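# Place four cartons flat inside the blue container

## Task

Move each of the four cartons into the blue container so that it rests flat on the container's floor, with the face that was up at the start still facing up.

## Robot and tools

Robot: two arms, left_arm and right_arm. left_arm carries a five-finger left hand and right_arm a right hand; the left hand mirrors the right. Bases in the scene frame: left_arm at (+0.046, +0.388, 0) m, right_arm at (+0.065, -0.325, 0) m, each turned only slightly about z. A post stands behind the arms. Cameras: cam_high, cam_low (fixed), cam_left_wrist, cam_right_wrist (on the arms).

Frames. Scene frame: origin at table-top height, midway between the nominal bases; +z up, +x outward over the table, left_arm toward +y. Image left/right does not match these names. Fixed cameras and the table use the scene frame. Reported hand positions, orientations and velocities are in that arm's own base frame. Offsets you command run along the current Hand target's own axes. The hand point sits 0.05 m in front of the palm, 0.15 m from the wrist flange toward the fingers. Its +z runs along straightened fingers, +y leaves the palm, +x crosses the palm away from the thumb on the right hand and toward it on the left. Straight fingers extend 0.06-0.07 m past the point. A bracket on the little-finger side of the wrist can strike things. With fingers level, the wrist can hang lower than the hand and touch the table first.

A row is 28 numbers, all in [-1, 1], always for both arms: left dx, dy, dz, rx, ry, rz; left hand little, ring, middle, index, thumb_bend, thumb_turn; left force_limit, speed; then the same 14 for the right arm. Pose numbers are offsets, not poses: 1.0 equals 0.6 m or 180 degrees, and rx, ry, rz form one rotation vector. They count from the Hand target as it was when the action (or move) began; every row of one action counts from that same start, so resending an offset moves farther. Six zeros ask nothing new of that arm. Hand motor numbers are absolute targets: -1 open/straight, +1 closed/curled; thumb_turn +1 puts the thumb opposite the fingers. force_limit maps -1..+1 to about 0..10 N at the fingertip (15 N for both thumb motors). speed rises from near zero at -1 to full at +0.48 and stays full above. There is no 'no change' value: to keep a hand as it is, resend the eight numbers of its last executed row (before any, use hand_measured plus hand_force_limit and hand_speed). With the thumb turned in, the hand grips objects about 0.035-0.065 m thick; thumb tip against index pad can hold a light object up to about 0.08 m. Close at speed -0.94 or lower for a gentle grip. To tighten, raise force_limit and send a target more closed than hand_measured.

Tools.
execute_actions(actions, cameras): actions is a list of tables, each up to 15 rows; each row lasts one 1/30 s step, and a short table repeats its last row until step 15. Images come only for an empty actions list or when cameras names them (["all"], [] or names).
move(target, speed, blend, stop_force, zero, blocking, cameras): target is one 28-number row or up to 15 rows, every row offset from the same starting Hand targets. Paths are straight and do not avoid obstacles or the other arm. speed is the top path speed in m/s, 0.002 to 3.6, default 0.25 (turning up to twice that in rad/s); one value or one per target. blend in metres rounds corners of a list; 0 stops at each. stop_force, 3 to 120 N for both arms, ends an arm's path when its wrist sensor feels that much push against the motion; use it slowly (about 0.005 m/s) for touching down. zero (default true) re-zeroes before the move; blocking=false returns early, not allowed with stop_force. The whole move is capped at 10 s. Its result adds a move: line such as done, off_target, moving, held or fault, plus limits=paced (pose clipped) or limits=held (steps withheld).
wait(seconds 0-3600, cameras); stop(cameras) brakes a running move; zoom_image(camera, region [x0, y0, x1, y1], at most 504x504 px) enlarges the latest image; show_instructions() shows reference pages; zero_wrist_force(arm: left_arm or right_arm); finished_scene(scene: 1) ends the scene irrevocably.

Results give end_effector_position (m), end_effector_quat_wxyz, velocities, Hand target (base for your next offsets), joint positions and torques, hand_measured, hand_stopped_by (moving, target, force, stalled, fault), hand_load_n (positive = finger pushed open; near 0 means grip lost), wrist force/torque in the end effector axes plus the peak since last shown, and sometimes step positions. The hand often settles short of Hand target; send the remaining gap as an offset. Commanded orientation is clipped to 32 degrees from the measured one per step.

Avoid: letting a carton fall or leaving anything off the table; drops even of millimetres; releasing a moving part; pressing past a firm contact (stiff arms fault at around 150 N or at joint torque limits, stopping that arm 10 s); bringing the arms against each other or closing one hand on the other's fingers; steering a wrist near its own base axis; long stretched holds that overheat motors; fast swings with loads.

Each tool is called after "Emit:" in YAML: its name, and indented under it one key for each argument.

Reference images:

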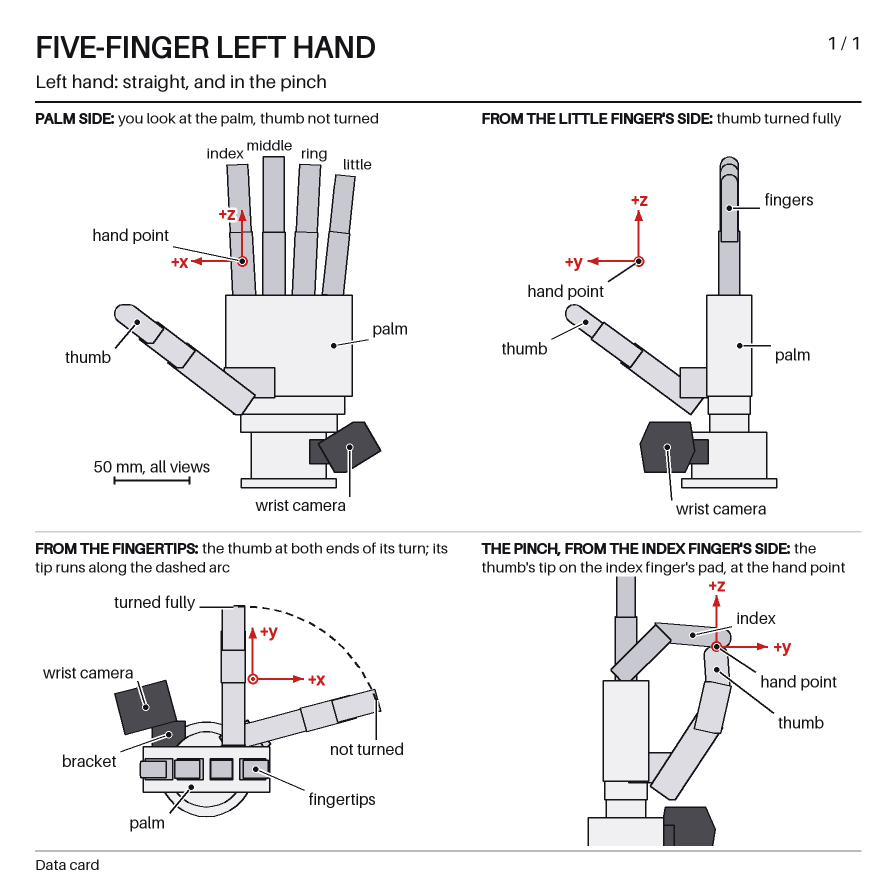

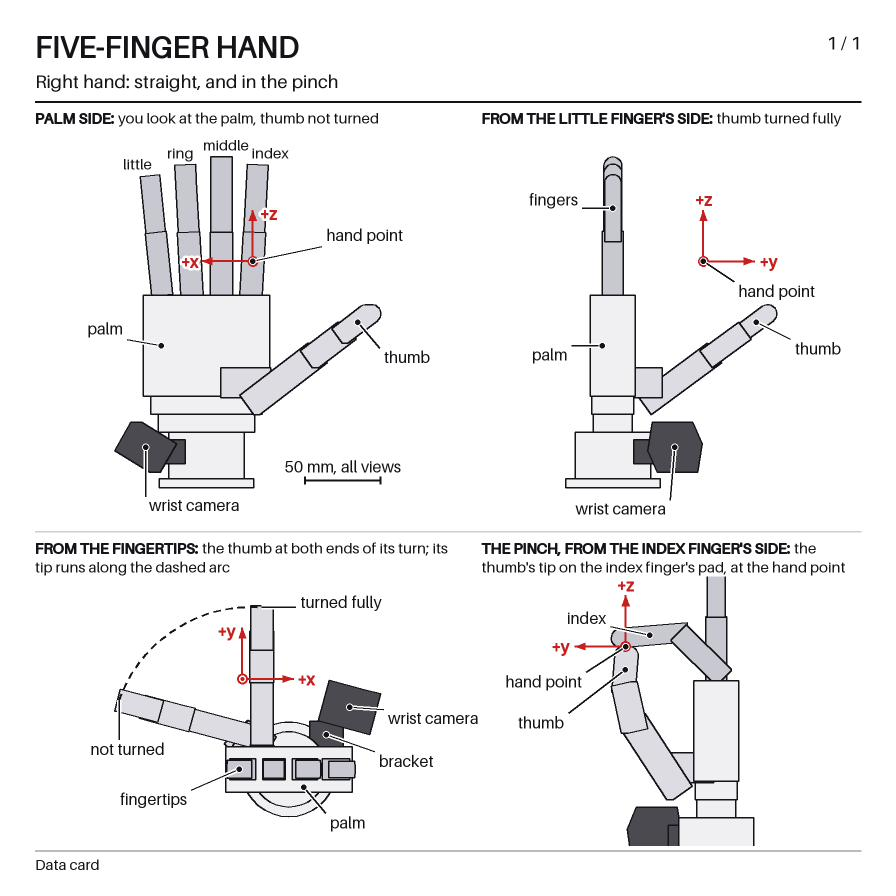

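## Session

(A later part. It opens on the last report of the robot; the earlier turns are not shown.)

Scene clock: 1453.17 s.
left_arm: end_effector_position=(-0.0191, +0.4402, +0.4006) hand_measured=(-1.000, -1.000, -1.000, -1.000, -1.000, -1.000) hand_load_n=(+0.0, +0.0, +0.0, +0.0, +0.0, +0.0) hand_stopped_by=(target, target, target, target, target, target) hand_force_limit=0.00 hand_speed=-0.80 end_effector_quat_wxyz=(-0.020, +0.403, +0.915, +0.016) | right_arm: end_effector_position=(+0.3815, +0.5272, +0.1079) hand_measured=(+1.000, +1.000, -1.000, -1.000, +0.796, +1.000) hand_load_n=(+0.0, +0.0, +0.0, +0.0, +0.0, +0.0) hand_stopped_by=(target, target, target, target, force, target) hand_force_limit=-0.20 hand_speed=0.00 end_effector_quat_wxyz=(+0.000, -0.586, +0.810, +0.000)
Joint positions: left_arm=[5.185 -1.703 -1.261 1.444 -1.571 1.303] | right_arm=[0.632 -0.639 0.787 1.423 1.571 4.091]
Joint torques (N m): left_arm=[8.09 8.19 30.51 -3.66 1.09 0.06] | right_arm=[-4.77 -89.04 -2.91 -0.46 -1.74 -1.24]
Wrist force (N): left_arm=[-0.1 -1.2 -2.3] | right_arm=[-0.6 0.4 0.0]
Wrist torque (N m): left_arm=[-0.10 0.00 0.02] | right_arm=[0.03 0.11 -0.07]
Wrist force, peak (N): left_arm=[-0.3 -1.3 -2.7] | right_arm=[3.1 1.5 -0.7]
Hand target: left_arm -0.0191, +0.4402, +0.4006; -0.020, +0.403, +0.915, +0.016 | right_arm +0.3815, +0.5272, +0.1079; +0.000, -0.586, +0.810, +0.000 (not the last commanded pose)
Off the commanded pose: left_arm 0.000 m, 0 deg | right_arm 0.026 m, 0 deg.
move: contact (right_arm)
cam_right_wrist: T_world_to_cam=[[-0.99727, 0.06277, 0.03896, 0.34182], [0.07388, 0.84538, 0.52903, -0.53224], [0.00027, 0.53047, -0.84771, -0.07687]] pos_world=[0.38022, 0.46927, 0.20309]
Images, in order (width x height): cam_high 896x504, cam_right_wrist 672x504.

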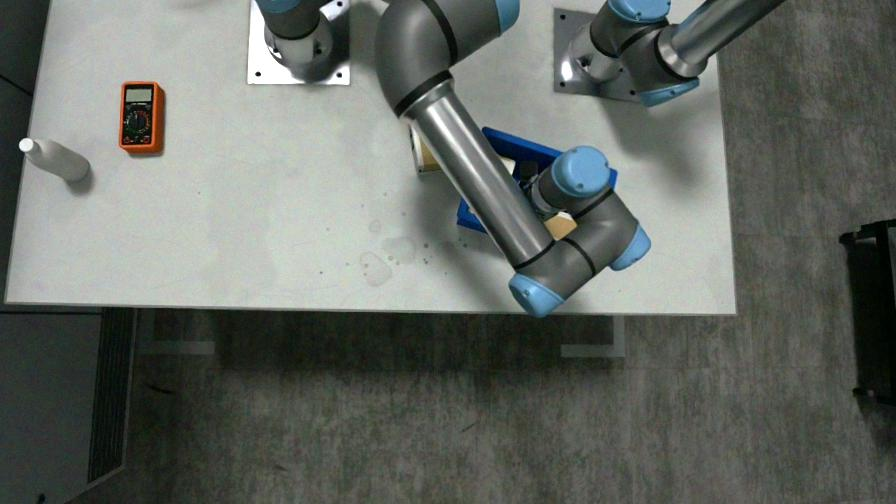

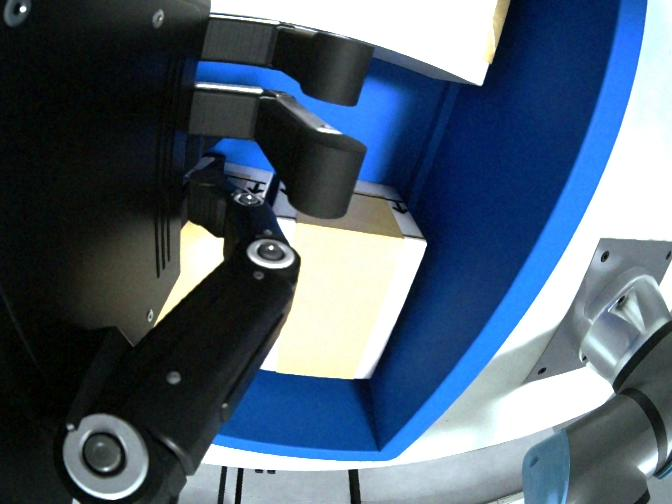

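Emit:
move:
  target: [0, 0, 0, 0, 0, 0, -1, -1, -1, -1, -1, -1, 0, -0.8, -0.035, 0, 0, 0, 0, 0, 1, 1, -1, -1, 0.95, 1, -0.2, 0.0]
  speed: 0.01
  stop_force: 5
  cameras: ["cam_right_wrist", "cam_high"]

Emit:
zoom_image:
  camera: "cam_right_wrist"
  region: [150, 100, 500, 450]

Scene clock: 1458.97 s.
left_arm: end_effector_position=(-0.0191, +0.4402, +0.4006) hand_measured=(-1.000, -1.000, -1.000, -1.000, -1.000, -1.000) hand_load_n=(+0.0, +0.5, +0.0, +0.0, +0.0, +0.0) hand_stopped_by=(target, target, target, target, target, target) hand_force_limit=0.00 hand_speed=-0.80 end_effector_quat_wxyz=(-0.020, +0.403, +0.915, +0.016) | right_arm: end_effector_position=(+0.3881, +0.5471, +0.1079) hand_measured=(+1.000, +1.000, -1.000, -1.000, +0.796, +1.000) hand_load_n=(+0.5, +0.0, +0.0, -0.5, +0.0, +0.0) hand_stopped_by=(target, target, target, target, force, target) hand_force_limit=-0.20 hand_speed=0.00 end_effector_quat_wxyz=(+0.000, -0.586, +0.810, +0.000)
Joint positions: left_arm=[5.185 -1.703 -1.261 1.444 -1.571 1.303] | right_arm=[0.651 -0.569 0.655 1.485 1.571 4.11]
Joint torques (N m): left_arm=[8.01 8.83 31.26 -3.57 1.21 -0.05] | right_arm=[9.2 -32.05 -30.37 4.21 -0.28 1.69]
Wrist force (N): left_arm=[0.0 -1.0 -2.5] | right_arm=[3.4 0.9 -1.5]
Wrist torque (N m): left_arm=[-0.05 -0.02 0.02] | right_arm=[0.14 -0.09 0.15]
Wrist force, peak (N): left_arm=[-0.1 -1.3 -2.7] | right_arm=[3.4 0.8 -2.5]
Hand target: left_arm -0.0191, +0.4402, +0.4006; -0.020, +0.403, +0.915, +0.016 | right_arm +0.3881, +0.5471, +0.1079; +0.000, -0.586, +0.810, +0.000
Off the commanded pose: left_arm 0.000 m, 0 deg | right_arm 0.000 m, 0 deg.
move: done
cam_right_wrist: T_world_to_cam=[[-0.99727, 0.06277, 0.03896, 0.34714], [0.07388, 0.84538, 0.52903, -0.54964], [0.00027, 0.53047, -0.84771, -0.08748]] pos_world=[0.38682, 0.48927, 0.20309]
Images, in order (width x height): cam_high 896x504, cam_right_wrist 672x504.

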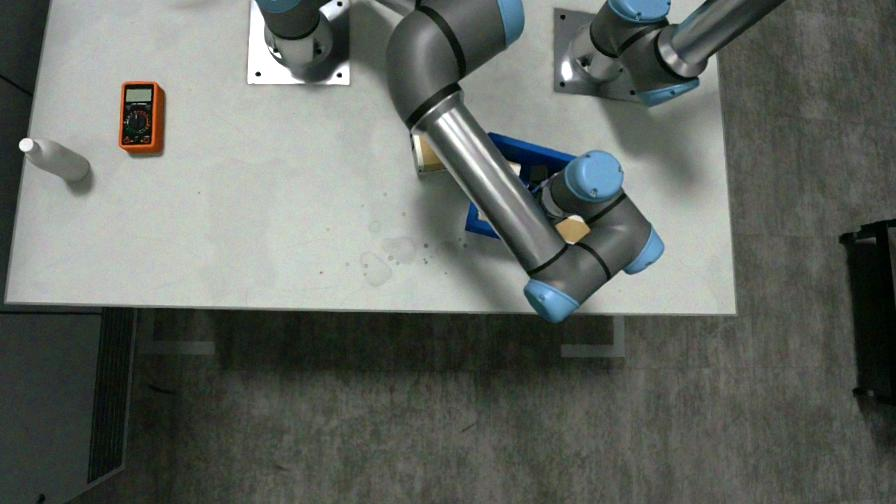

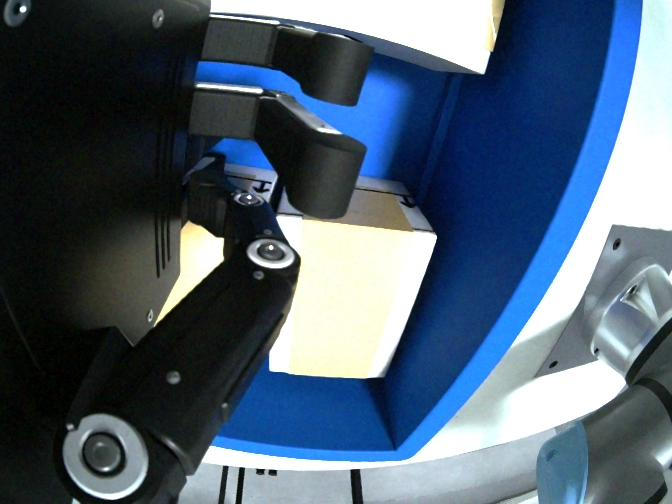

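Scaled by 1.440 from the camera's image (finer frame: 960x720).

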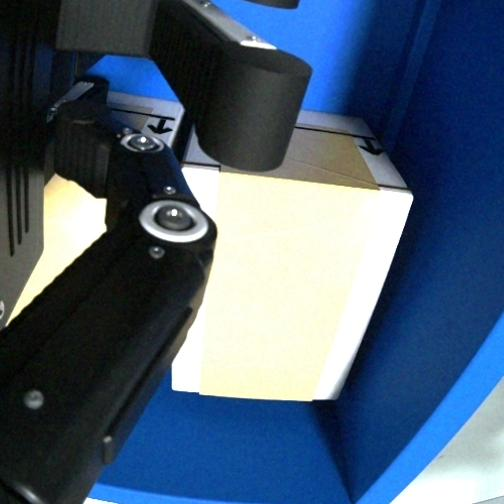

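Emit:
move:
  target:
    - [0, 0, 0, 0, 0, 0, -1, -1, -1, -1, -1, -1, 0, -0.8, 0.03, 0, 0, 0, 0, 0, 1, 1, -1, -1, 0.95, 1, -0.2, 0.0]
    - [0, 0, 0, 0, 0, 0, -1, -1, -1, -1, -1, -1, 0, -0.8, 0.07, 0, -0.2, 0, 0, 0, 1, 1, -1, -1, 0.95, 1, -0.2, 0.0]
    - [0, 0, 0, 0, 0, 0, -1, -1, -1, -1, -1, -1, 0, -0.8, 0.5, 0, -0.3, 0, 0, 0, 1, 1, -1, -1, 0.95, 1, -0.2, 0.0]
  speed: [0.05, 0.12, 0.25]
  blend: [0, 0.02, 0]
  cameras: ["cam_high", "cam_right_wrist"]

Emit:
zoom_image:
  camera: "cam_high"
  region: [455, 115, 635, 275]

Scene clock: 1468.00 s.
left_arm: end_effector_position=(-0.0191, +0.4402, +0.4006) hand_measured=(-1.000, -1.000, -1.000, -1.000, -1.000, -1.000) hand_load_n=(+0.0, +0.0, +0.0, +0.0, +0.0, +0.0) hand_stopped_by=(target, target, target, target, target, target) hand_force_limit=0.00 hand_speed=-0.80 end_effector_quat_wxyz=(-0.020, +0.403, +0.915, +0.016) | right_arm: end_effector_position=(+0.2945, +0.2622, +0.2880) hand_measured=(+1.000, +1.000, -1.000, -1.000, +0.796, +1.000) hand_load_n=(+0.0, +0.0, +0.0, +0.0, +0.0, -0.5) hand_stopped_by=(target, target, target, target, force, target) hand_force_limit=-0.20 hand_speed=0.00 end_effector_quat_wxyz=(+0.000, -0.586, +0.810, +0.000)
Joint positions: left_arm=[5.185 -1.703 -1.261 1.444 -1.571 1.303] | right_arm=[0.223 -1.356 1.457 1.47 1.571 3.682]
Joint torques (N m): left_arm=[8.52 8.22 30.8 -3.5 1.07 -0.09] | right_arm=[-4.36 -49.96 -2.99 -0.07 -2.32 -1.42]
Wrist force (N): left_arm=[-0.1 -1.2 -2.4] | right_arm=[-0.2 0.5 -0.1]
Wrist torque (N m): left_arm=[-0.09 -0.01 0.02] | right_arm=[0.09 -0.01 -0.02]
Wrist force, peak (N): left_arm=[-0.2 -1.1 -2.7] | right_arm=[3.6 0.8 -2.3]
Hand target: left_arm -0.0191, +0.4402, +0.4006; -0.020, +0.403, +0.915, +0.016 | right_arm +0.2945, +0.2622, +0.2880; +0.000, -0.586, +0.810, +0.000
Off the commanded pose: left_arm 0.000 m, 0 deg | right_arm 0.000 m, 0 deg.
move: done
cam_right_wrist: T_world_to_cam=[[-0.99727, 0.06277, 0.03896, 0.26466], [0.07388, 0.84542, 0.52896, -0.39714], [0.00027, 0.53039, -0.84775, 0.21638]] pos_world=[0.29322, 0.20437, 0.38319]

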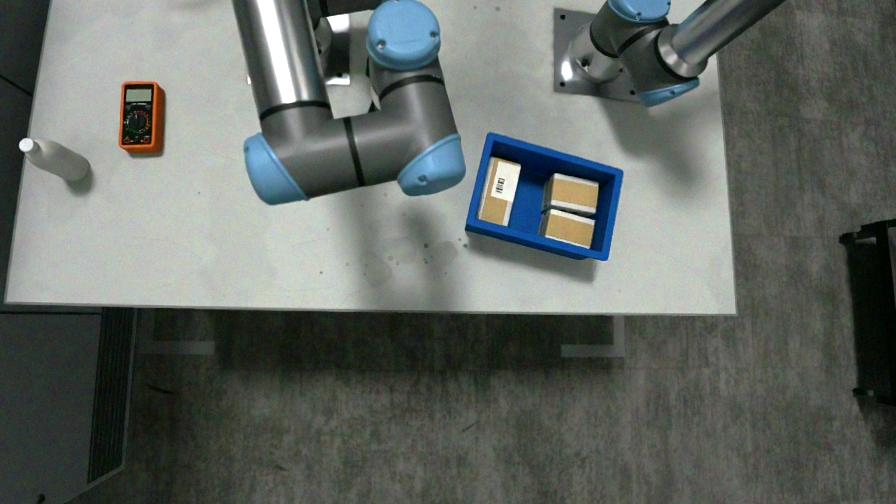

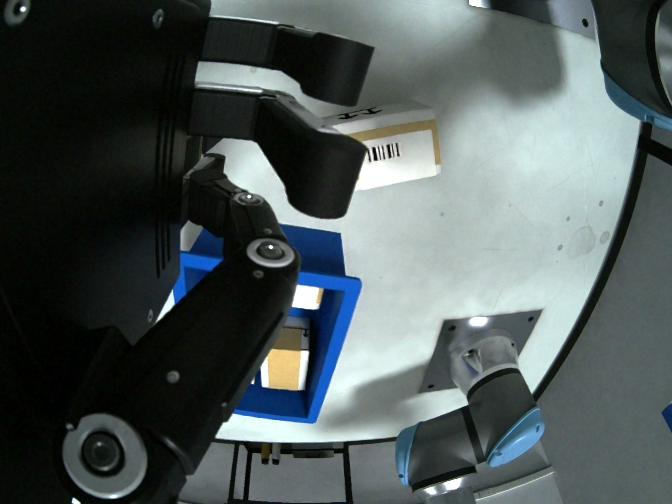

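Scaled by 2.800.

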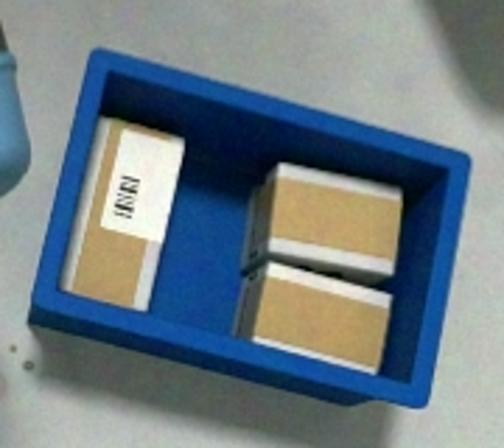

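Emit:
move:
  target: [0, 0, 0, 0, 0, 0, -1, -1, -1, -1, -1, -1, 0, -0.8, -0.3032, -0.1667, 0.1133, 0.2232, -0.2362, -0.4773, 1, 1, -0.4, -0.4, -1, 1, 0, 0]
  speed: 0.2
  cameras: ["cam_high", "cam_right_wrist"]

Emit:
zoom_image:
  camera: "cam_right_wrist"
  region: [270, 0, 672, 490]

Scene clock: 1505.23 s.
left_arm: end_effector_position=(-0.0191, +0.4402, +0.4006) hand_measured=(-1.000, -1.000, -1.000, -1.000, -1.000, -1.000) hand_load_n=(+0.0, +0.0, +0.0, +0.0, -0.5, +0.0) hand_stopped_by=(target, target, target, target, target, target) hand_force_limit=0.00 hand_speed=-0.80 end_effector_quat_wxyz=(-0.020, +0.403, +0.915, +0.016) | right_arm: end_effector_position=(+0.4463, +0.4038, +0.2199) hand_measured=(+1.000, +1.000, -0.400, -0.400, -1.000, +1.000) hand_load_n=(+0.0, +0.0, +0.0, +0.0, +0.0, +0.0) hand_stopped_by=(target, target, target, target, target, target) hand_force_limit=0.00 hand_speed=0.00 end_effector_quat_wxyz=(-0.439, +0.889, -0.117, +0.058)
Joint positions: left_arm=[5.185 -1.703 -1.261 1.444 -1.571 1.303] | right_arm=[0.231 -1.14 1.337 0.82 0.795 2.295]
Joint torques (N m): left_arm=[8.5 8.83 30.22 -3.5 1.02 -0.19] | right_arm=[-5.7 -20.94 -31.22 3.71 -3.33 -1.37]
Wrist force (N): left_arm=[-0.2 -1.0 -2.3] | right_arm=[-0.3 3.8 -0.8]
Wrist torque (N m): left_arm=[-0.08 0.01 0.01] | right_arm=[0.61 0.07 0.17]
Wrist force, peak (N): left_arm=[-0.3 -1.3 -2.8] | right_arm=[-0.5 4.0 -0.7]
Hand target: left_arm -0.0191, +0.4402, +0.4006; -0.020, +0.403, +0.915, +0.016 | right_arm +0.4463, +0.4038, +0.2199; -0.439, +0.889, -0.117, +0.058
Off the commanded pose: left_arm 0.000 m, 0 deg | right_arm 0.000 m, 0 deg.
move: done
cam_right_wrist: T_world_to_cam=[[0.0824, -0.66192, -0.74503, 0.393], [-0.93718, -0.30574, 0.16799, 0.50338], [-0.33898, 0.68439, -0.64553, 0.12834]] pos_world=[0.48288, 0.3262, 0.29109]

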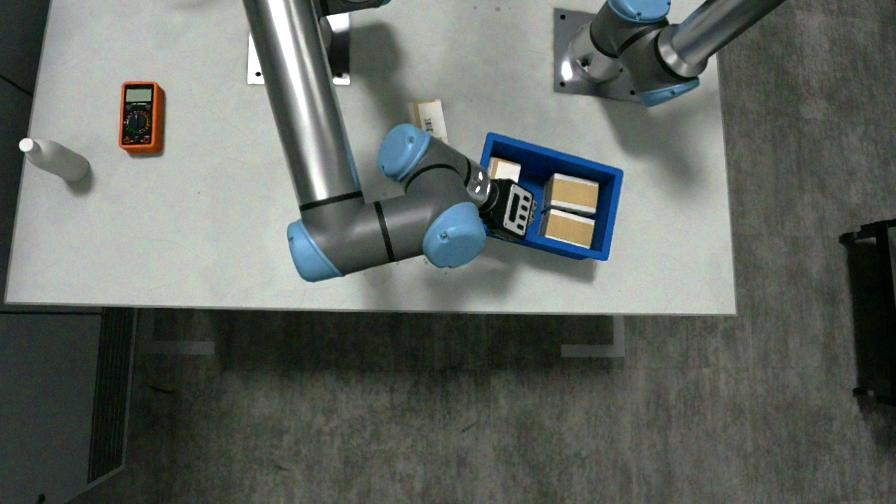

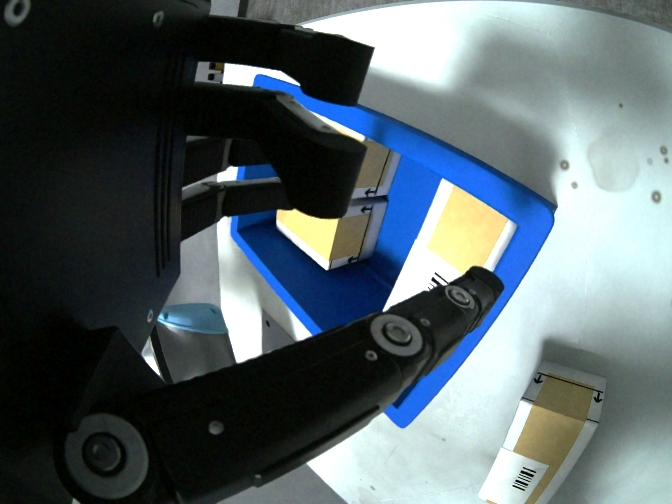

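Scaled by 1.029 from the camera's image (finer frame: 960x720).

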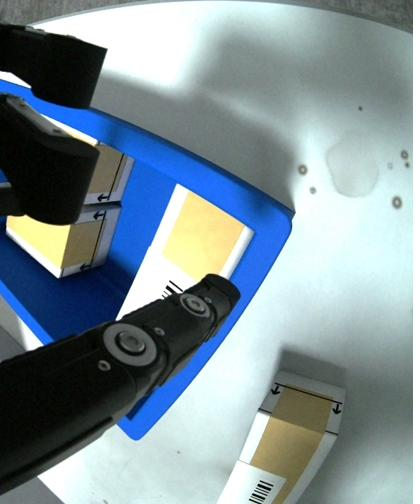

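Emit:
zoom_image:
  camera: "cam_right_wrist"
  region: [350, 110, 570, 330]

Emit:
zoom_image:
  camera: "cam_right_wrist"
  region: [230, 150, 430, 350]

Scaled by 2.291 from the camera's image (finer frame: 960x720).

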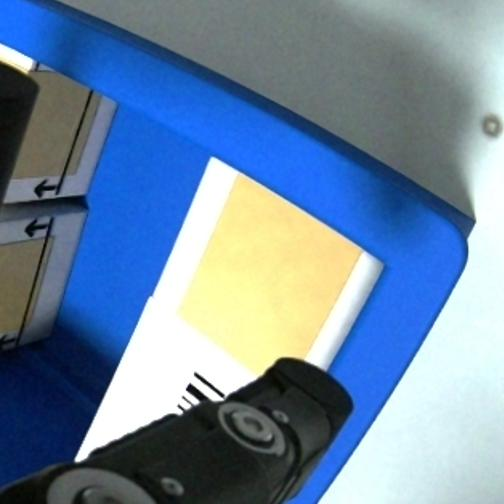

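Scaled by 2.520 from the camera's image (finer frame: 960x720).

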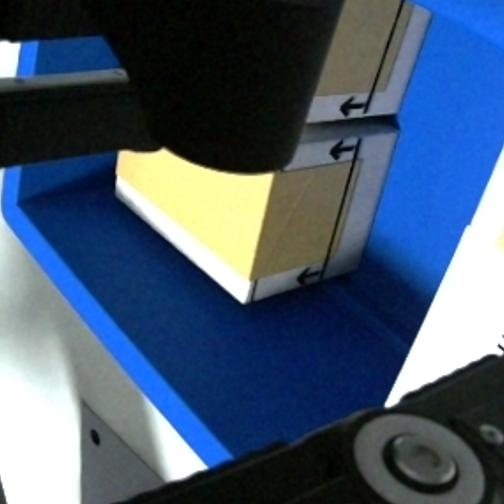

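Emit:
execute_actions:
  actions: []
  cameras: ["all"]

Scene clock: 1523.97 s.
left_arm: end_effector_position=(-0.0191, +0.4402, +0.4006) hand_measured=(-1.000, -1.000, -1.000, -1.000, -1.000, -1.000) hand_load_n=(+0.0, +0.0, +0.0, +0.0, -0.5, +0.0) hand_stopped_by=(target, target, target, target, target, target) hand_force_limit=0.00 hand_speed=-0.80 end_effector_quat_wxyz=(-0.020, +0.403, +0.915, +0.016) | right_arm: end_effector_position=(+0.4463, +0.4038, +0.2199) hand_measured=(+1.000, +1.000, -0.400, -0.400, -1.000, +1.000) hand_load_n=(+0.0, +0.0, +0.0, +0.0, +0.0, +0.0) hand_stopped_by=(target, target, target, target, target, target) hand_force_limit=0.00 hand_speed=0.00 end_effector_quat_wxyz=(-0.439, +0.889, -0.117, +0.058)
Joint positions: left_arm=[5.185 -1.703 -1.261 1.444 -1.571 1.303] | right_arm=[0.231 -1.14 1.337 0.82 0.795 2.295]
Joint velocities: within noise
Joint torques (N m): left_arm=[8.12 8.37 30.56 -3.54 0.87 -0.07] | right_arm=[-5.9 -20.33 -30.68 3.73 -3.52 -1.66]
Wrist force (N): left_arm=[0.0 -1.4 -2.5] | right_arm=[-0.4 3.5 -1.0]
Wrist torque (N m): left_arm=[-0.14 -0.03 0.04] | right_arm=[0.58 0.08 0.15]
Wrist force, peak (N): left_arm=[-0.4 -1.4 -2.6] | right_arm=[-0.5 4.0 -1.1]
Hand target: left_arm -0.0191, +0.4402, +0.4006; -0.020, +0.403, +0.915, +0.016 | right_arm +0.4463, +0.4038, +0.2199; -0.439, +0.889, -0.117, +0.058
Off the commanded pose: left_arm 0.000 m, 0 deg | right_arm 0.000 m, 0 deg.
camera_calibration:
cam_left_wrist: T_world_to_cam=[[-0.88321, -0.46697, 0.04337, 0.16735], [-0.35745, 0.73015, 0.58234, -0.56562], [-0.3036, 0.49883, -0.81179, 0.21619]] pos_world=[0.01126, 0.38328, 0.49762]
cam_right_wrist: T_world_to_cam=[[0.08254, -0.66187, -0.74506, 0.39293], [-0.93717, -0.30584, 0.16788, 0.50344], [-0.33898, 0.68439, -0.64553, 0.12834]] pos_world=[0.48288, 0.3262, 0.29109]

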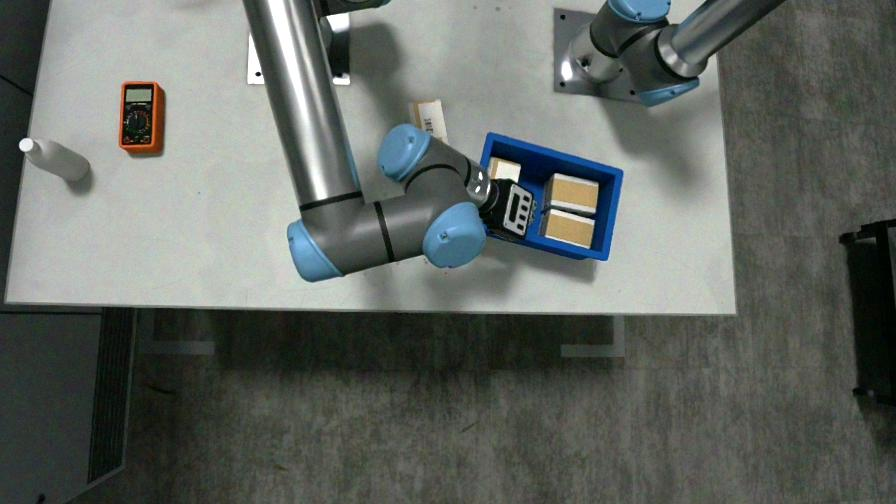

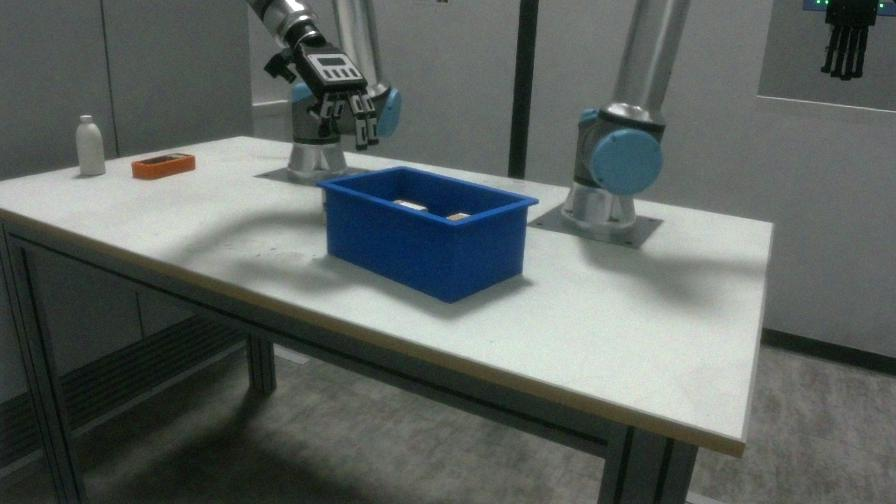

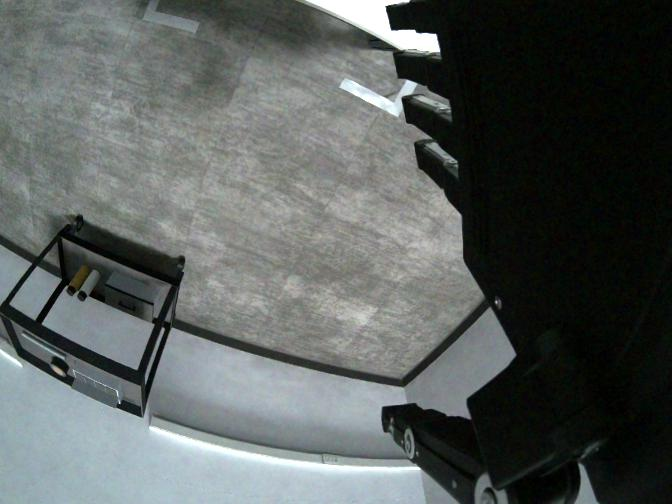

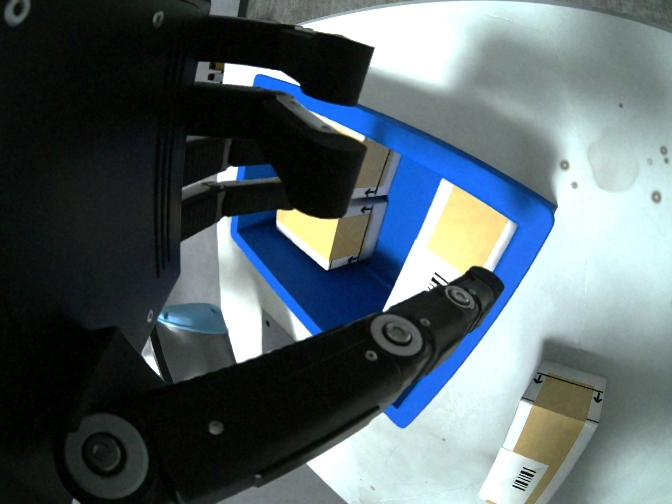

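Emit:
move:
  target:
    - [0,0,0,0,0,0,-1,-1,-1,-1,-1,-1,0,-0.8,0,-0.0529,-0.0405,-0.2922,0,0,1,1,-1,-1,-1,1,0,0]
  speed: 0.15

Emit:
move:
  target:
    - [0,0,0,0,0,0,-1,-1,-1,-1,-1,-1,0,-0.8,0,0,0,0,0,0.502,1,1,-1,-1,1,1,0,0]
  speed: 0.3
  cameras: ["cam_high","cam_right_wrist"]

Scene clock: 1601.20 s.
left_arm: end_effector_position=(-0.0191, +0.4402, +0.4006) hand_measured=(-1.000, -1.000, -1.000, -1.000, -1.000, -1.000) hand_load_n=(+0.0, +0.0, +0.0, +0.0, +0.0, +0.0) hand_stopped_by=(target, target, target, target, target, target) hand_force_limit=0.00 hand_speed=-0.80 end_effector_quat_wxyz=(-0.020, +0.403, +0.915, +0.016) | right_arm: end_effector_position=(+0.4450, +0.4025, +0.2591) hand_measured=(+1.000, +1.000, -1.000, -1.000, -1.000, +1.000) hand_load_n=(+0.5, +0.5, +0.0, +0.0, -0.5, +0.0) hand_stopped_by=(target, target, target, target, target, target) hand_force_limit=0.00 hand_speed=0.00 end_effector_quat_wxyz=(-0.029, +0.991, -0.129, +0.022)
Joint positions: left_arm=[5.185 -1.703 -1.261 1.444 -1.571 1.303] | right_arm=[0.537 -0.471 0.035 1.935 1.552 2.369]
Joint torques (N m): left_arm=[8.3 8.85 29.9 -3.35 1.04 -0.1] | right_arm=[8.26 -31.22 -29.88 4.91 2.58 1.67]
Wrist force (N): left_arm=[-0.1 -1.1 -2.5] | right_arm=[0.2 0.8 0.0]
Wrist torque (N m): left_arm=[-0.09 -0.01 0.02] | right_arm=[0.13 -0.06 -0.02]
Wrist force, peak (N): left_arm=[-0.3 -1.3 -2.8] | right_arm=[0.6 4.2 -1.5]
Hand target: left_arm -0.0191, +0.4402, +0.4006; -0.020, +0.403, +0.915, +0.016 | right_arm +0.4463, +0.4037, +0.2599; +0.000, +0.991, -0.131, +0.000
Off the commanded pose: left_arm 0.000 m, 0 deg | right_arm 0.002 m, 4 deg.
elbow stopped short (right arm): the move would have taken joint 3 (elbow) straighter than the controller allows.
move: off_target (right_arm)

Scene clock: 1604.47 s.
left_arm: end_effector_position=(-0.0191, +0.4402, +0.4006) hand_measured=(-1.000, -1.000, -1.000, -1.000, -1.000, -1.000) hand_load_n=(+0.0, +0.0, +0.0, +0.0, +0.0, +0.0) hand_stopped_by=(target, target, target, target, target, target) hand_force_limit=0.00 hand_speed=-0.80 end_effector_quat_wxyz=(-0.020, +0.403, +0.915, +0.016) | right_arm: end_effector_position=(+0.4463, +0.4037, +0.2599) hand_measured=(+1.000, +1.000, -1.000, -1.000, +0.936, +1.000) hand_load_n=(+0.0, +0.0, +0.0, +0.0, +7.5, +0.5) hand_stopped_by=(target, target, target, target, force, target) hand_force_limit=0.00 hand_speed=0.00 end_effector_quat_wxyz=(+0.000, -0.606, +0.795, +0.000)
Joint positions: left_arm=[5.185 -1.703 -1.261 1.444 -1.571 1.303] | right_arm=[0.405 -0.758 0.616 1.713 1.57 3.815]
Joint torques (N m): left_arm=[6.95 8.6 30.55 -3.45 0.94 -0.25] | right_arm=[-5.64 -83.81 -2.53 -0.58 -1.93 2.06]
Wrist force (N): left_arm=[-0.3 -1.0 -2.6] | right_arm=[-0.1 0.9 0.1]
Wrist torque (N m): left_arm=[-0.06 0.02 0.00] | right_arm=[0.10 0.01 -0.03]
Wrist force, peak (N): left_arm=[-0.2 -1.3 -2.8] | right_arm=[-1.3 0.2 -0.1]
Hand target: left_arm -0.0191, +0.4402, +0.4006; -0.020, +0.403, +0.915, +0.016 | right_arm +0.4463, +0.4037, +0.2599; +0.000, -0.606, +0.795, +0.000
Off the commanded pose: left_arm 0.000 m, 0 deg | right_arm 0.000 m, 0 deg.
elbow stopped short (right arm): the move would have taken joint 3 (elbow) straighter than the controller allows.
move: done
cam_right_wrist: T_world_to_cam=[[-0.99913, 0.01347, 0.03933, 0.42889], [0.03228, 0.84763, 0.5296, -0.49558], [-0.0262, 0.53041, -0.84733, 0.12923]] pos_world=[0.4479, 0.34575, 0.35509]

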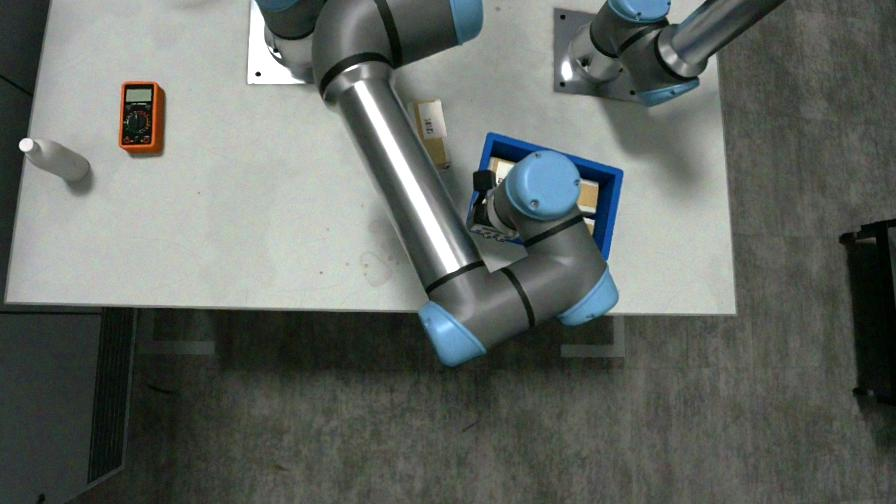

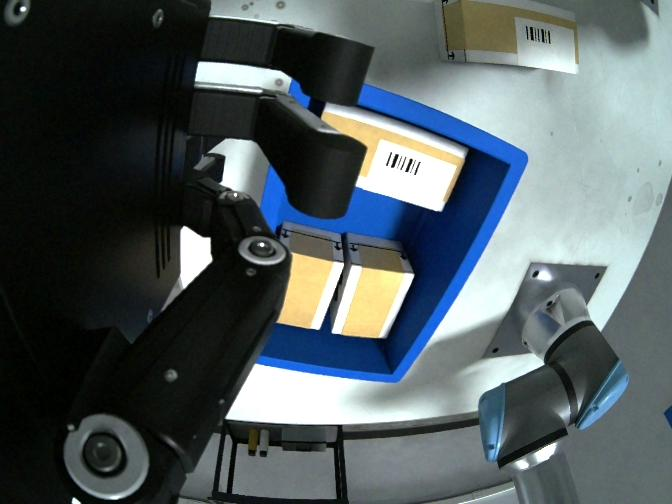

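Emit:
zoom_image:
  camera: "cam_right_wrist"
  region: [200, 60, 560, 400]

Scaled by 1.400 from the camera's image (finer frame: 960x720).

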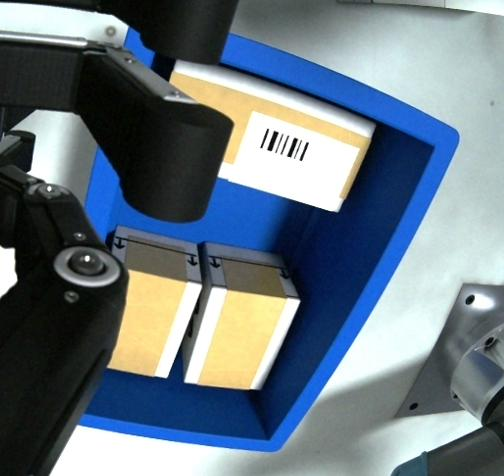

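Emit:
zoom_image:
  camera: "cam_right_wrist"
  region: [260, 200, 440, 380]

Emit:
zoom_image:
  camera: "cam_right_wrist"
  region: [300, 70, 540, 250]

Scaled by 2.800 from the camera's image (finer frame: 960x720).

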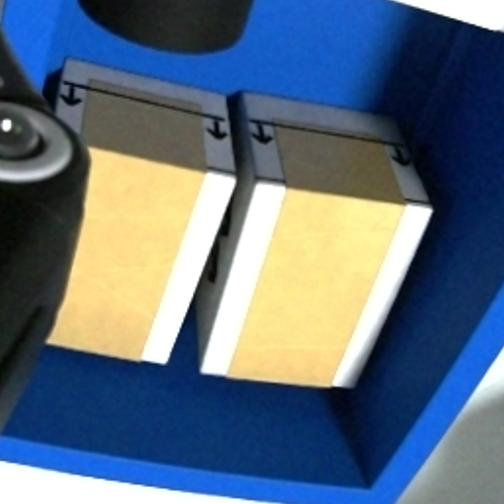

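Scaled by 2.100 from the camera's image (finer frame: 960x720).

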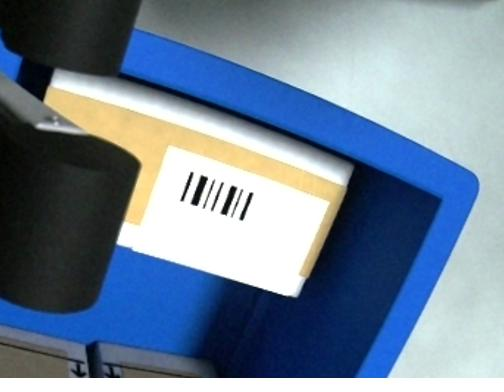

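Emit:
move:
  target:
    - [0,0,0,0,0,0,-1,-1,-1,-1,-1,-1,0,-0.8,-0.1567,0.2906,0.0415,0,0,0.0061,1,1,-1,-1,1,1,0,0]
  speed: 0.15
  cameras: ["cam_right_wrist"]

Scene clock: 1646.63 s.
left_arm: end_effector_position=(-0.0191, +0.4402, +0.4006) hand_measured=(-1.000, -1.000, -1.000, -1.000, -1.000, -1.000) hand_load_n=(+0.0, +0.0, +0.0, +0.0, +0.0, +0.0) hand_stopped_by=(target, target, target, target, target, target) hand_force_limit=0.00 hand_speed=-0.80 end_effector_quat_wxyz=(-0.020, +0.403, +0.915, +0.016) | right_arm: end_effector_position=(+0.3031, +0.5406, +0.2352) hand_measured=(+1.000, +1.000, -1.000, -1.000, +0.936, +1.000) hand_load_n=(+0.0, +0.0, +0.0, +0.0, +7.5, +0.0) hand_stopped_by=(target, target, target, target, force, target) hand_force_limit=0.00 hand_speed=0.00 end_effector_quat_wxyz=(+0.000, -0.599, +0.801, +0.000)
Joint positions: left_arm=[5.185 -1.703 -1.261 1.444 -1.571 1.303] | right_arm=[0.73 -0.788 0.732 1.626 1.57 4.159]
Joint torques (N m): left_arm=[8.06 8.36 30.52 -3.37 0.82 -0.14] | right_arm=[6.93 -30.28 -29.63 5.01 1.96 1.61]
Wrist force (N): left_arm=[-0.1 -1.0 -2.6] | right_arm=[-0.5 0.8 -0.3]
Wrist torque (N m): left_arm=[-0.06 -0.01 0.02] | right_arm=[0.12 0.09 -0.05]
Wrist force, peak (N): left_arm=[-0.2 -1.2 -2.9] | right_arm=[3.2 -3.5 0.3]
Hand target: left_arm -0.0191, +0.4402, +0.4006; -0.020, +0.403, +0.915, +0.016 | right_arm +0.3031, +0.5406, +0.2352; +0.000, -0.599, +0.801, +0.000
Off the commanded pose: left_arm 0.000 m, 0 deg | right_arm 0.000 m, 0 deg.
move: done
cam_right_wrist: T_world_to_cam=[[-0.99869, 0.03282, 0.03932, 0.27442], [0.04868, 0.84683, 0.52963, -0.59847], [-0.01591, 0.53085, -0.84732, 0.02858]] pos_world=[0.30365, 0.48262, 0.33039]

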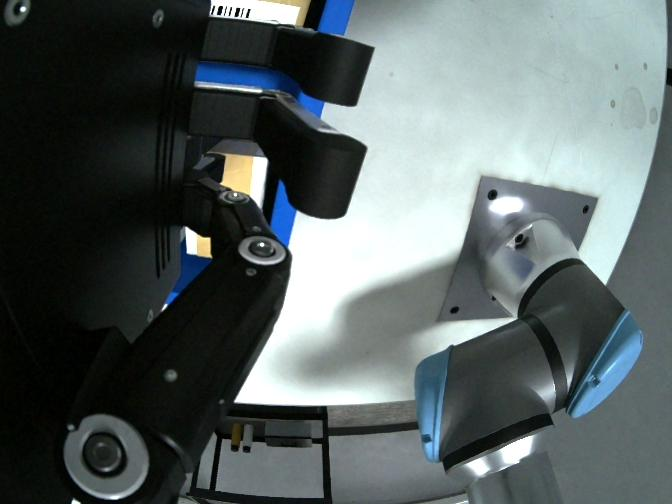

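Emit:
zoom_image:
  camera: "cam_right_wrist"
  region: [150, 0, 390, 310]

Scaled by 1.626 from the camera's image (finer frame: 960x720).

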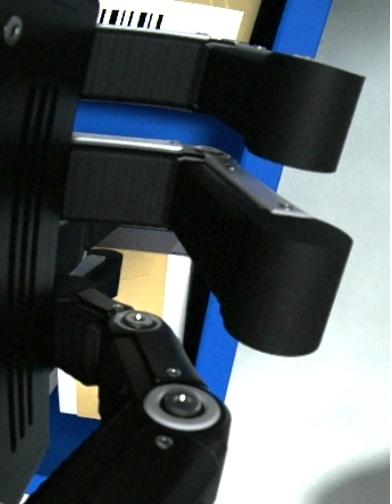

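Emit:
move:
  target:
    - [0,0,0,0,0,0,-1,-1,-1,-1,-1,-1,0,-0.8,0,0,0.1503,0,0,0,1,1,-1,-1,1,1,0,0]
    - [0,0,0,0,0,0,-1,-1,-1,-1,-1,-1,0,-0.8,0,0,0.182,0,0,0,1,1,-1,-1,1,1,0,0]
  speed: [0.08,0.02]
  stop_force: 4
  cameras: ["cam_right_wrist","cam_high"]

Scene clock: 1667.13 s.
left_arm: end_effector_position=(-0.0191, +0.4402, +0.4006) hand_measured=(-1.000, -1.000, -1.000, -1.000, -1.000, -1.000) hand_load_n=(+0.0, +0.0, +0.0, +0.0, +0.0, +0.0) hand_stopped_by=(target, target, target, target, target, target) hand_force_limit=0.00 hand_speed=-0.80 end_effector_quat_wxyz=(-0.020, +0.403, +0.915, +0.016) | right_arm: end_effector_position=(+0.3030, +0.5407, +0.1293) hand_measured=(+1.000, +1.000, -1.000, -1.000, +0.936, +1.000) hand_load_n=(+0.0, -2.0, +0.0, +0.0, +7.5, +0.5) hand_stopped_by=(target, target, target, target, force, target) hand_force_limit=0.00 hand_speed=0.00 end_effector_quat_wxyz=(+0.000, -0.599, +0.801, +0.000)
Joint positions: left_arm=[5.185 -1.703 -1.261 1.444 -1.571 1.303] | right_arm=[0.73 -0.764 0.961 1.373 1.57 4.159]
Joint torques (N m): left_arm=[8.01 8.9 30.57 -3.36 0.81 -0.23] | right_arm=[1.52 -78.4 -26.81 4.74 -1.69 1.19]
Wrist force (N): left_arm=[-0.3 -1.2 -2.7] | right_arm=[-1.9 -0.2 -5.0]
Wrist torque (N m): left_arm=[-0.09 0.02 0.02] | right_arm=[0.27 0.31 -0.16]
Wrist force, peak (N): left_arm=[-0.1 -1.4 -2.8] | right_arm=[-0.6 -0.7 -10.3]
Hand target: left_arm -0.0191, +0.4402, +0.4006; -0.020, +0.403, +0.915, +0.016 | right_arm +0.3030, +0.5407, +0.1293; +0.000, -0.599, +0.801, +0.000 (not the last commanded pose)
Off the commanded pose: left_arm 0.000 m, 0 deg | right_arm 0.003 m, 0 deg.
move: contact (right_arm); path passed 1 of 2 targets
cam_right_wrist: T_world_to_cam=[[-0.99869, 0.03277, 0.0394, 0.27839], [0.04868, 0.84691, 0.52951, -0.54246], [-0.01601, 0.53073, -0.84739, -0.0611]] pos_world=[0.30345, 0.48272, 0.22449]
Images, in order (width x height): cam_high 896x504, cam_right_wrist 672x504.

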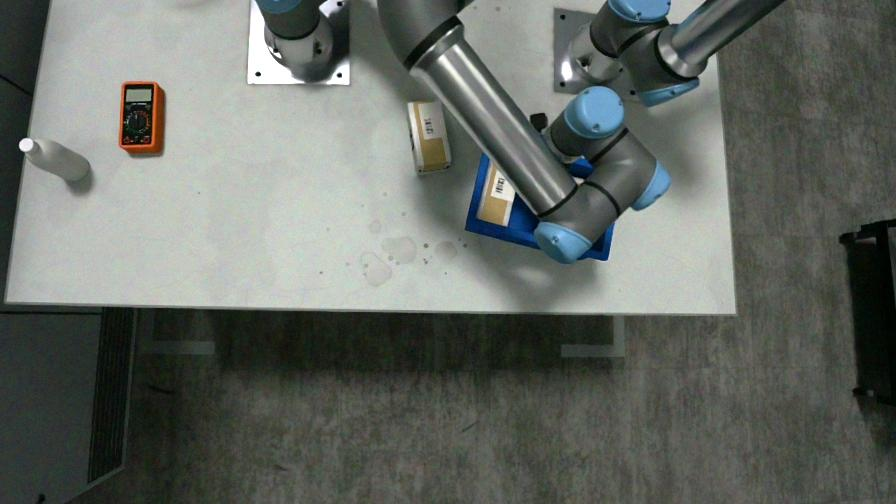

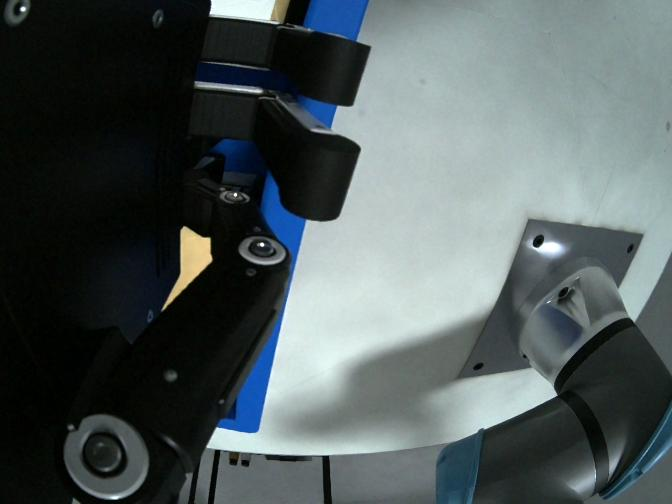

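Emit:
move:
  target: [0,0,0,0,0,0,-1,-1,-1,-1,-1,-1,0,-0.8,0,0,-0.18,0,0,0,1,1,-1,-1,1,1,0,0]
  speed: 0.2

Emit:
move:
  target: [0,0,0,0,0,0,-1,-1,-1,-1,-1,-1,0,-0.8,0.0441,-0.1998,0,0,0,-0.5,1,1,-1,-1,1,1,0,0]
  speed: 0.4

Emit:
move:
  target: [0,0,0,0,0,0,-1,-1,-1,-1,-1,-1,0,-0.8,0,0,0,0,0,-0.5,1,1,-1,-1,1,1,0,0]
  speed: 0.4
  cameras: ["cam_right_wrist","cam_high"]

Scene clock: 1684.60 s.
left_arm: end_effector_position=(-0.0191, +0.4402, +0.4006) hand_measured=(-1.000, -1.000, -1.000, -1.000, -1.000, -1.000) hand_load_n=(+0.0, +0.0, +0.0, +0.0, +0.0, +0.0) hand_stopped_by=(target, target, target, target, target, target) hand_force_limit=0.00 hand_speed=-0.80 end_effector_quat_wxyz=(-0.020, +0.403, +0.915, +0.016) | right_arm: end_effector_position=(+0.3031, +0.5406, +0.2373) hand_measured=(+1.000, +1.000, -1.000, -1.000, +0.936, +1.000) hand_load_n=(+0.0, +0.0, +0.0, +0.0, +7.0, +0.5) hand_stopped_by=(target, target, target, target, force, target) hand_force_limit=0.00 hand_speed=0.00 end_effector_quat_wxyz=(+0.000, -0.599, +0.801, +0.000)
Joint positions: left_arm=[5.185 -1.703 -1.261 1.444 -1.571 1.303] | right_arm=[0.73 -0.787 0.726 1.632 1.57 4.159]
Joint torques (N m): left_arm=[8.49 8.45 30.01 -3.23 0.93 -0.26] | right_arm=[6.67 -28.2 -30.79 4.8 1.86 -1.22]
Wrist force (N): left_arm=[-0.3 -1.0 -2.6] | right_arm=[-0.4 0.8 -0.2]
Wrist torque (N m): left_arm=[-0.06 0.01 0.01] | right_arm=[0.10 0.06 -0.04]
Wrist force, peak (N): left_arm=[-0.2 -1.4 -2.8] | right_arm=[-2.0 -0.3 -6.2]
Hand target: left_arm -0.0191, +0.4402, +0.4006; -0.020, +0.403, +0.915, +0.016 | right_arm +0.3031, +0.5406, +0.2373; +0.000, -0.599, +0.801, +0.000
Off the commanded pose: left_arm 0.000 m, 0 deg | right_arm 0.000 m, 0 deg.
move: done

Scene clock: 1687.33 s.
left_arm: end_effector_position=(-0.0191, +0.4402, +0.4006) hand_measured=(-1.000, -1.000, -1.000, -1.000, -1.000, -1.000) hand_load_n=(+0.0, +0.0, +0.0, +0.0, +0.0, +0.0) hand_stopped_by=(target, target, target, target, target, target) hand_force_limit=0.00 hand_speed=-0.80 end_effector_quat_wxyz=(-0.020, +0.403, +0.915, +0.016) | right_arm: end_effector_position=(+0.4094, +0.4799, +0.2364) hand_measured=(+1.000, +1.000, -1.000, -1.000, +0.936, +1.000) hand_load_n=(+0.0, +0.0, +0.0, +0.0, +7.5, +0.5) hand_stopped_by=(target, target, target, target, force, target) hand_force_limit=0.00 hand_speed=0.00 end_effector_quat_wxyz=(-0.075, +0.986, -0.144, +0.043)
Joint positions: left_arm=[5.185 -1.703 -1.261 1.444 -1.571 1.303] | right_arm=[0.651 -0.458 0.035 1.826 1.528 2.516]
Joint torques (N m): left_arm=[7.99 9.15 30.29 -3.25 0.84 -0.5] | right_arm=[6.77 -93.2 -28.39 -0.69 1.89 -1.93]
Wrist force (N): left_arm=[-0.2 -1.3 -2.6] | right_arm=[-0.3 1.6 -0.9]
Wrist torque (N m): left_arm=[-0.12 0.01 0.02] | right_arm=[0.32 0.04 0.04]
Wrist force, peak (N): left_arm=[-0.2 -1.5 -2.8] | right_arm=[-0.7 2.6 0.0]
Hand target: left_arm -0.0191, +0.4402, +0.4006; -0.020, +0.403, +0.915, +0.016 | right_arm +0.4105, +0.4813, +0.2372; +0.000, +0.990, -0.143, +0.000
Off the commanded pose: left_arm 0.000 m, 0 deg | right_arm 0.002 m, 10 deg.
elbow stopped short (right arm): the move would have taken joint 3 (elbow) straighter than the controller allows.
move: off_target (right_arm)

Scene clock: 1690.17 s.
left_arm: end_effector_position=(-0.0191, +0.4402, +0.4006) hand_measured=(-1.000, -1.000, -1.000, -1.000, -1.000, -1.000) hand_load_n=(+0.5, +0.0, +0.0, +0.0, +0.0, +0.0) hand_stopped_by=(target, target, target, target, target, target) hand_force_limit=0.00 hand_speed=-0.80 end_effector_quat_wxyz=(-0.020, +0.403, +0.915, +0.016) | right_arm: end_effector_position=(+0.4105, +0.4813, +0.2372) hand_measured=(+1.000, +1.000, -1.000, -1.000, +0.936, +1.000) hand_load_n=(+0.5, +0.5, +0.0, +0.0, +7.0, +0.5) hand_stopped_by=(target, target, target, target, force, target) hand_force_limit=0.00 hand_speed=0.00 end_effector_quat_wxyz=(+0.000, +0.801, +0.599, +0.000)
Joint positions: left_arm=[5.185 -1.703 -1.261 1.444 -1.571 1.303] | right_arm=[0.76 -0.645 0.468 1.749 1.57 1.048]
Joint torques (N m): left_arm=[7.27 9.17 30.7 -3.29 0.99 -0.18] | right_arm=[-4.79 -89.24 -1.43 -0.65 -1.98 -1.71]
Wrist force (N): left_arm=[-0.3 -1.1 -2.6] | right_arm=[0.3 0.9 -0.2]
Wrist torque (N m): left_arm=[-0.07 0.01 0.01] | right_arm=[0.14 -0.07 0.05]
Wrist force, peak (N): left_arm=[-0.1 -1.2 -2.8] | right_arm=[0.9 2.6 -0.5]
Hand target: left_arm -0.0191, +0.4402, +0.4006; -0.020, +0.403, +0.915, +0.016 | right_arm +0.4105, +0.4813, +0.2372; +0.000, +0.801, +0.599, +0.000
Off the commanded pose: left_arm 0.000 m, 0 deg | right_arm 0.000 m, 0 deg.
elbow stopped short (right arm): the move would have taken joint 3 (elbow) straighter than the controller allows.
move: done
cam_right_wrist: T_world_to_cam=[[0.99874, -0.03284, 0.03799, -0.40465], [-0.04798, -0.84728, 0.52898, 0.30064], [0.01481, -0.53013, -0.84779, 0.56165]] pos_world=[0.41024, 0.53918, 0.33249]
Images, in order (width x height): cam_high 896x504, cam_right_wrist 672x504.

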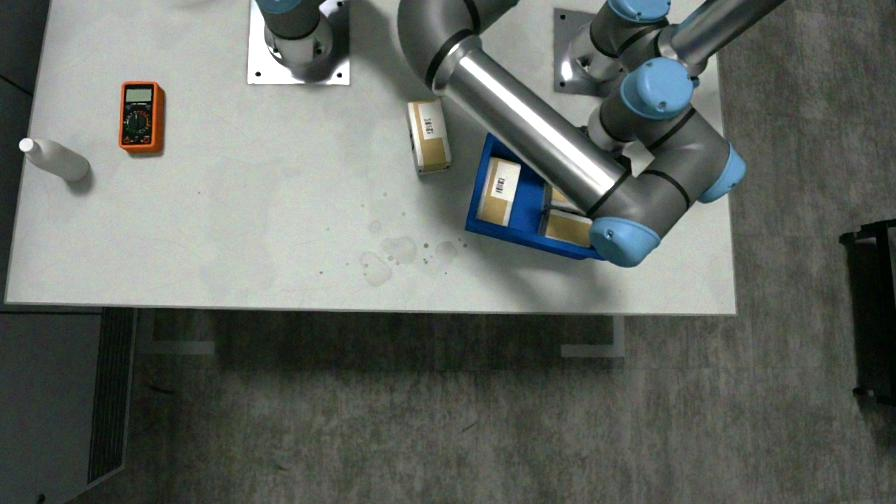

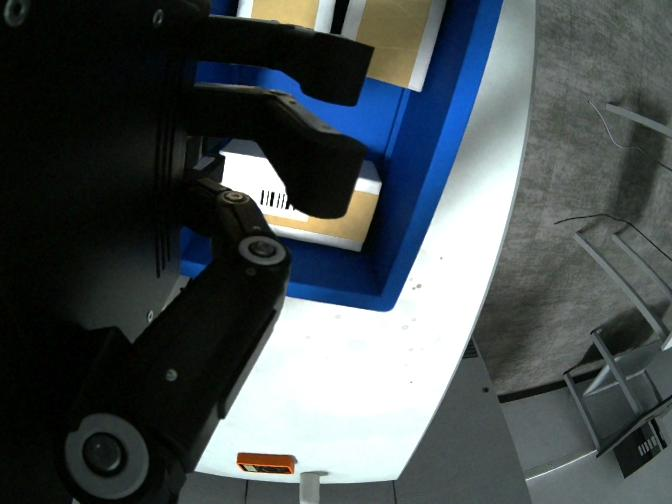

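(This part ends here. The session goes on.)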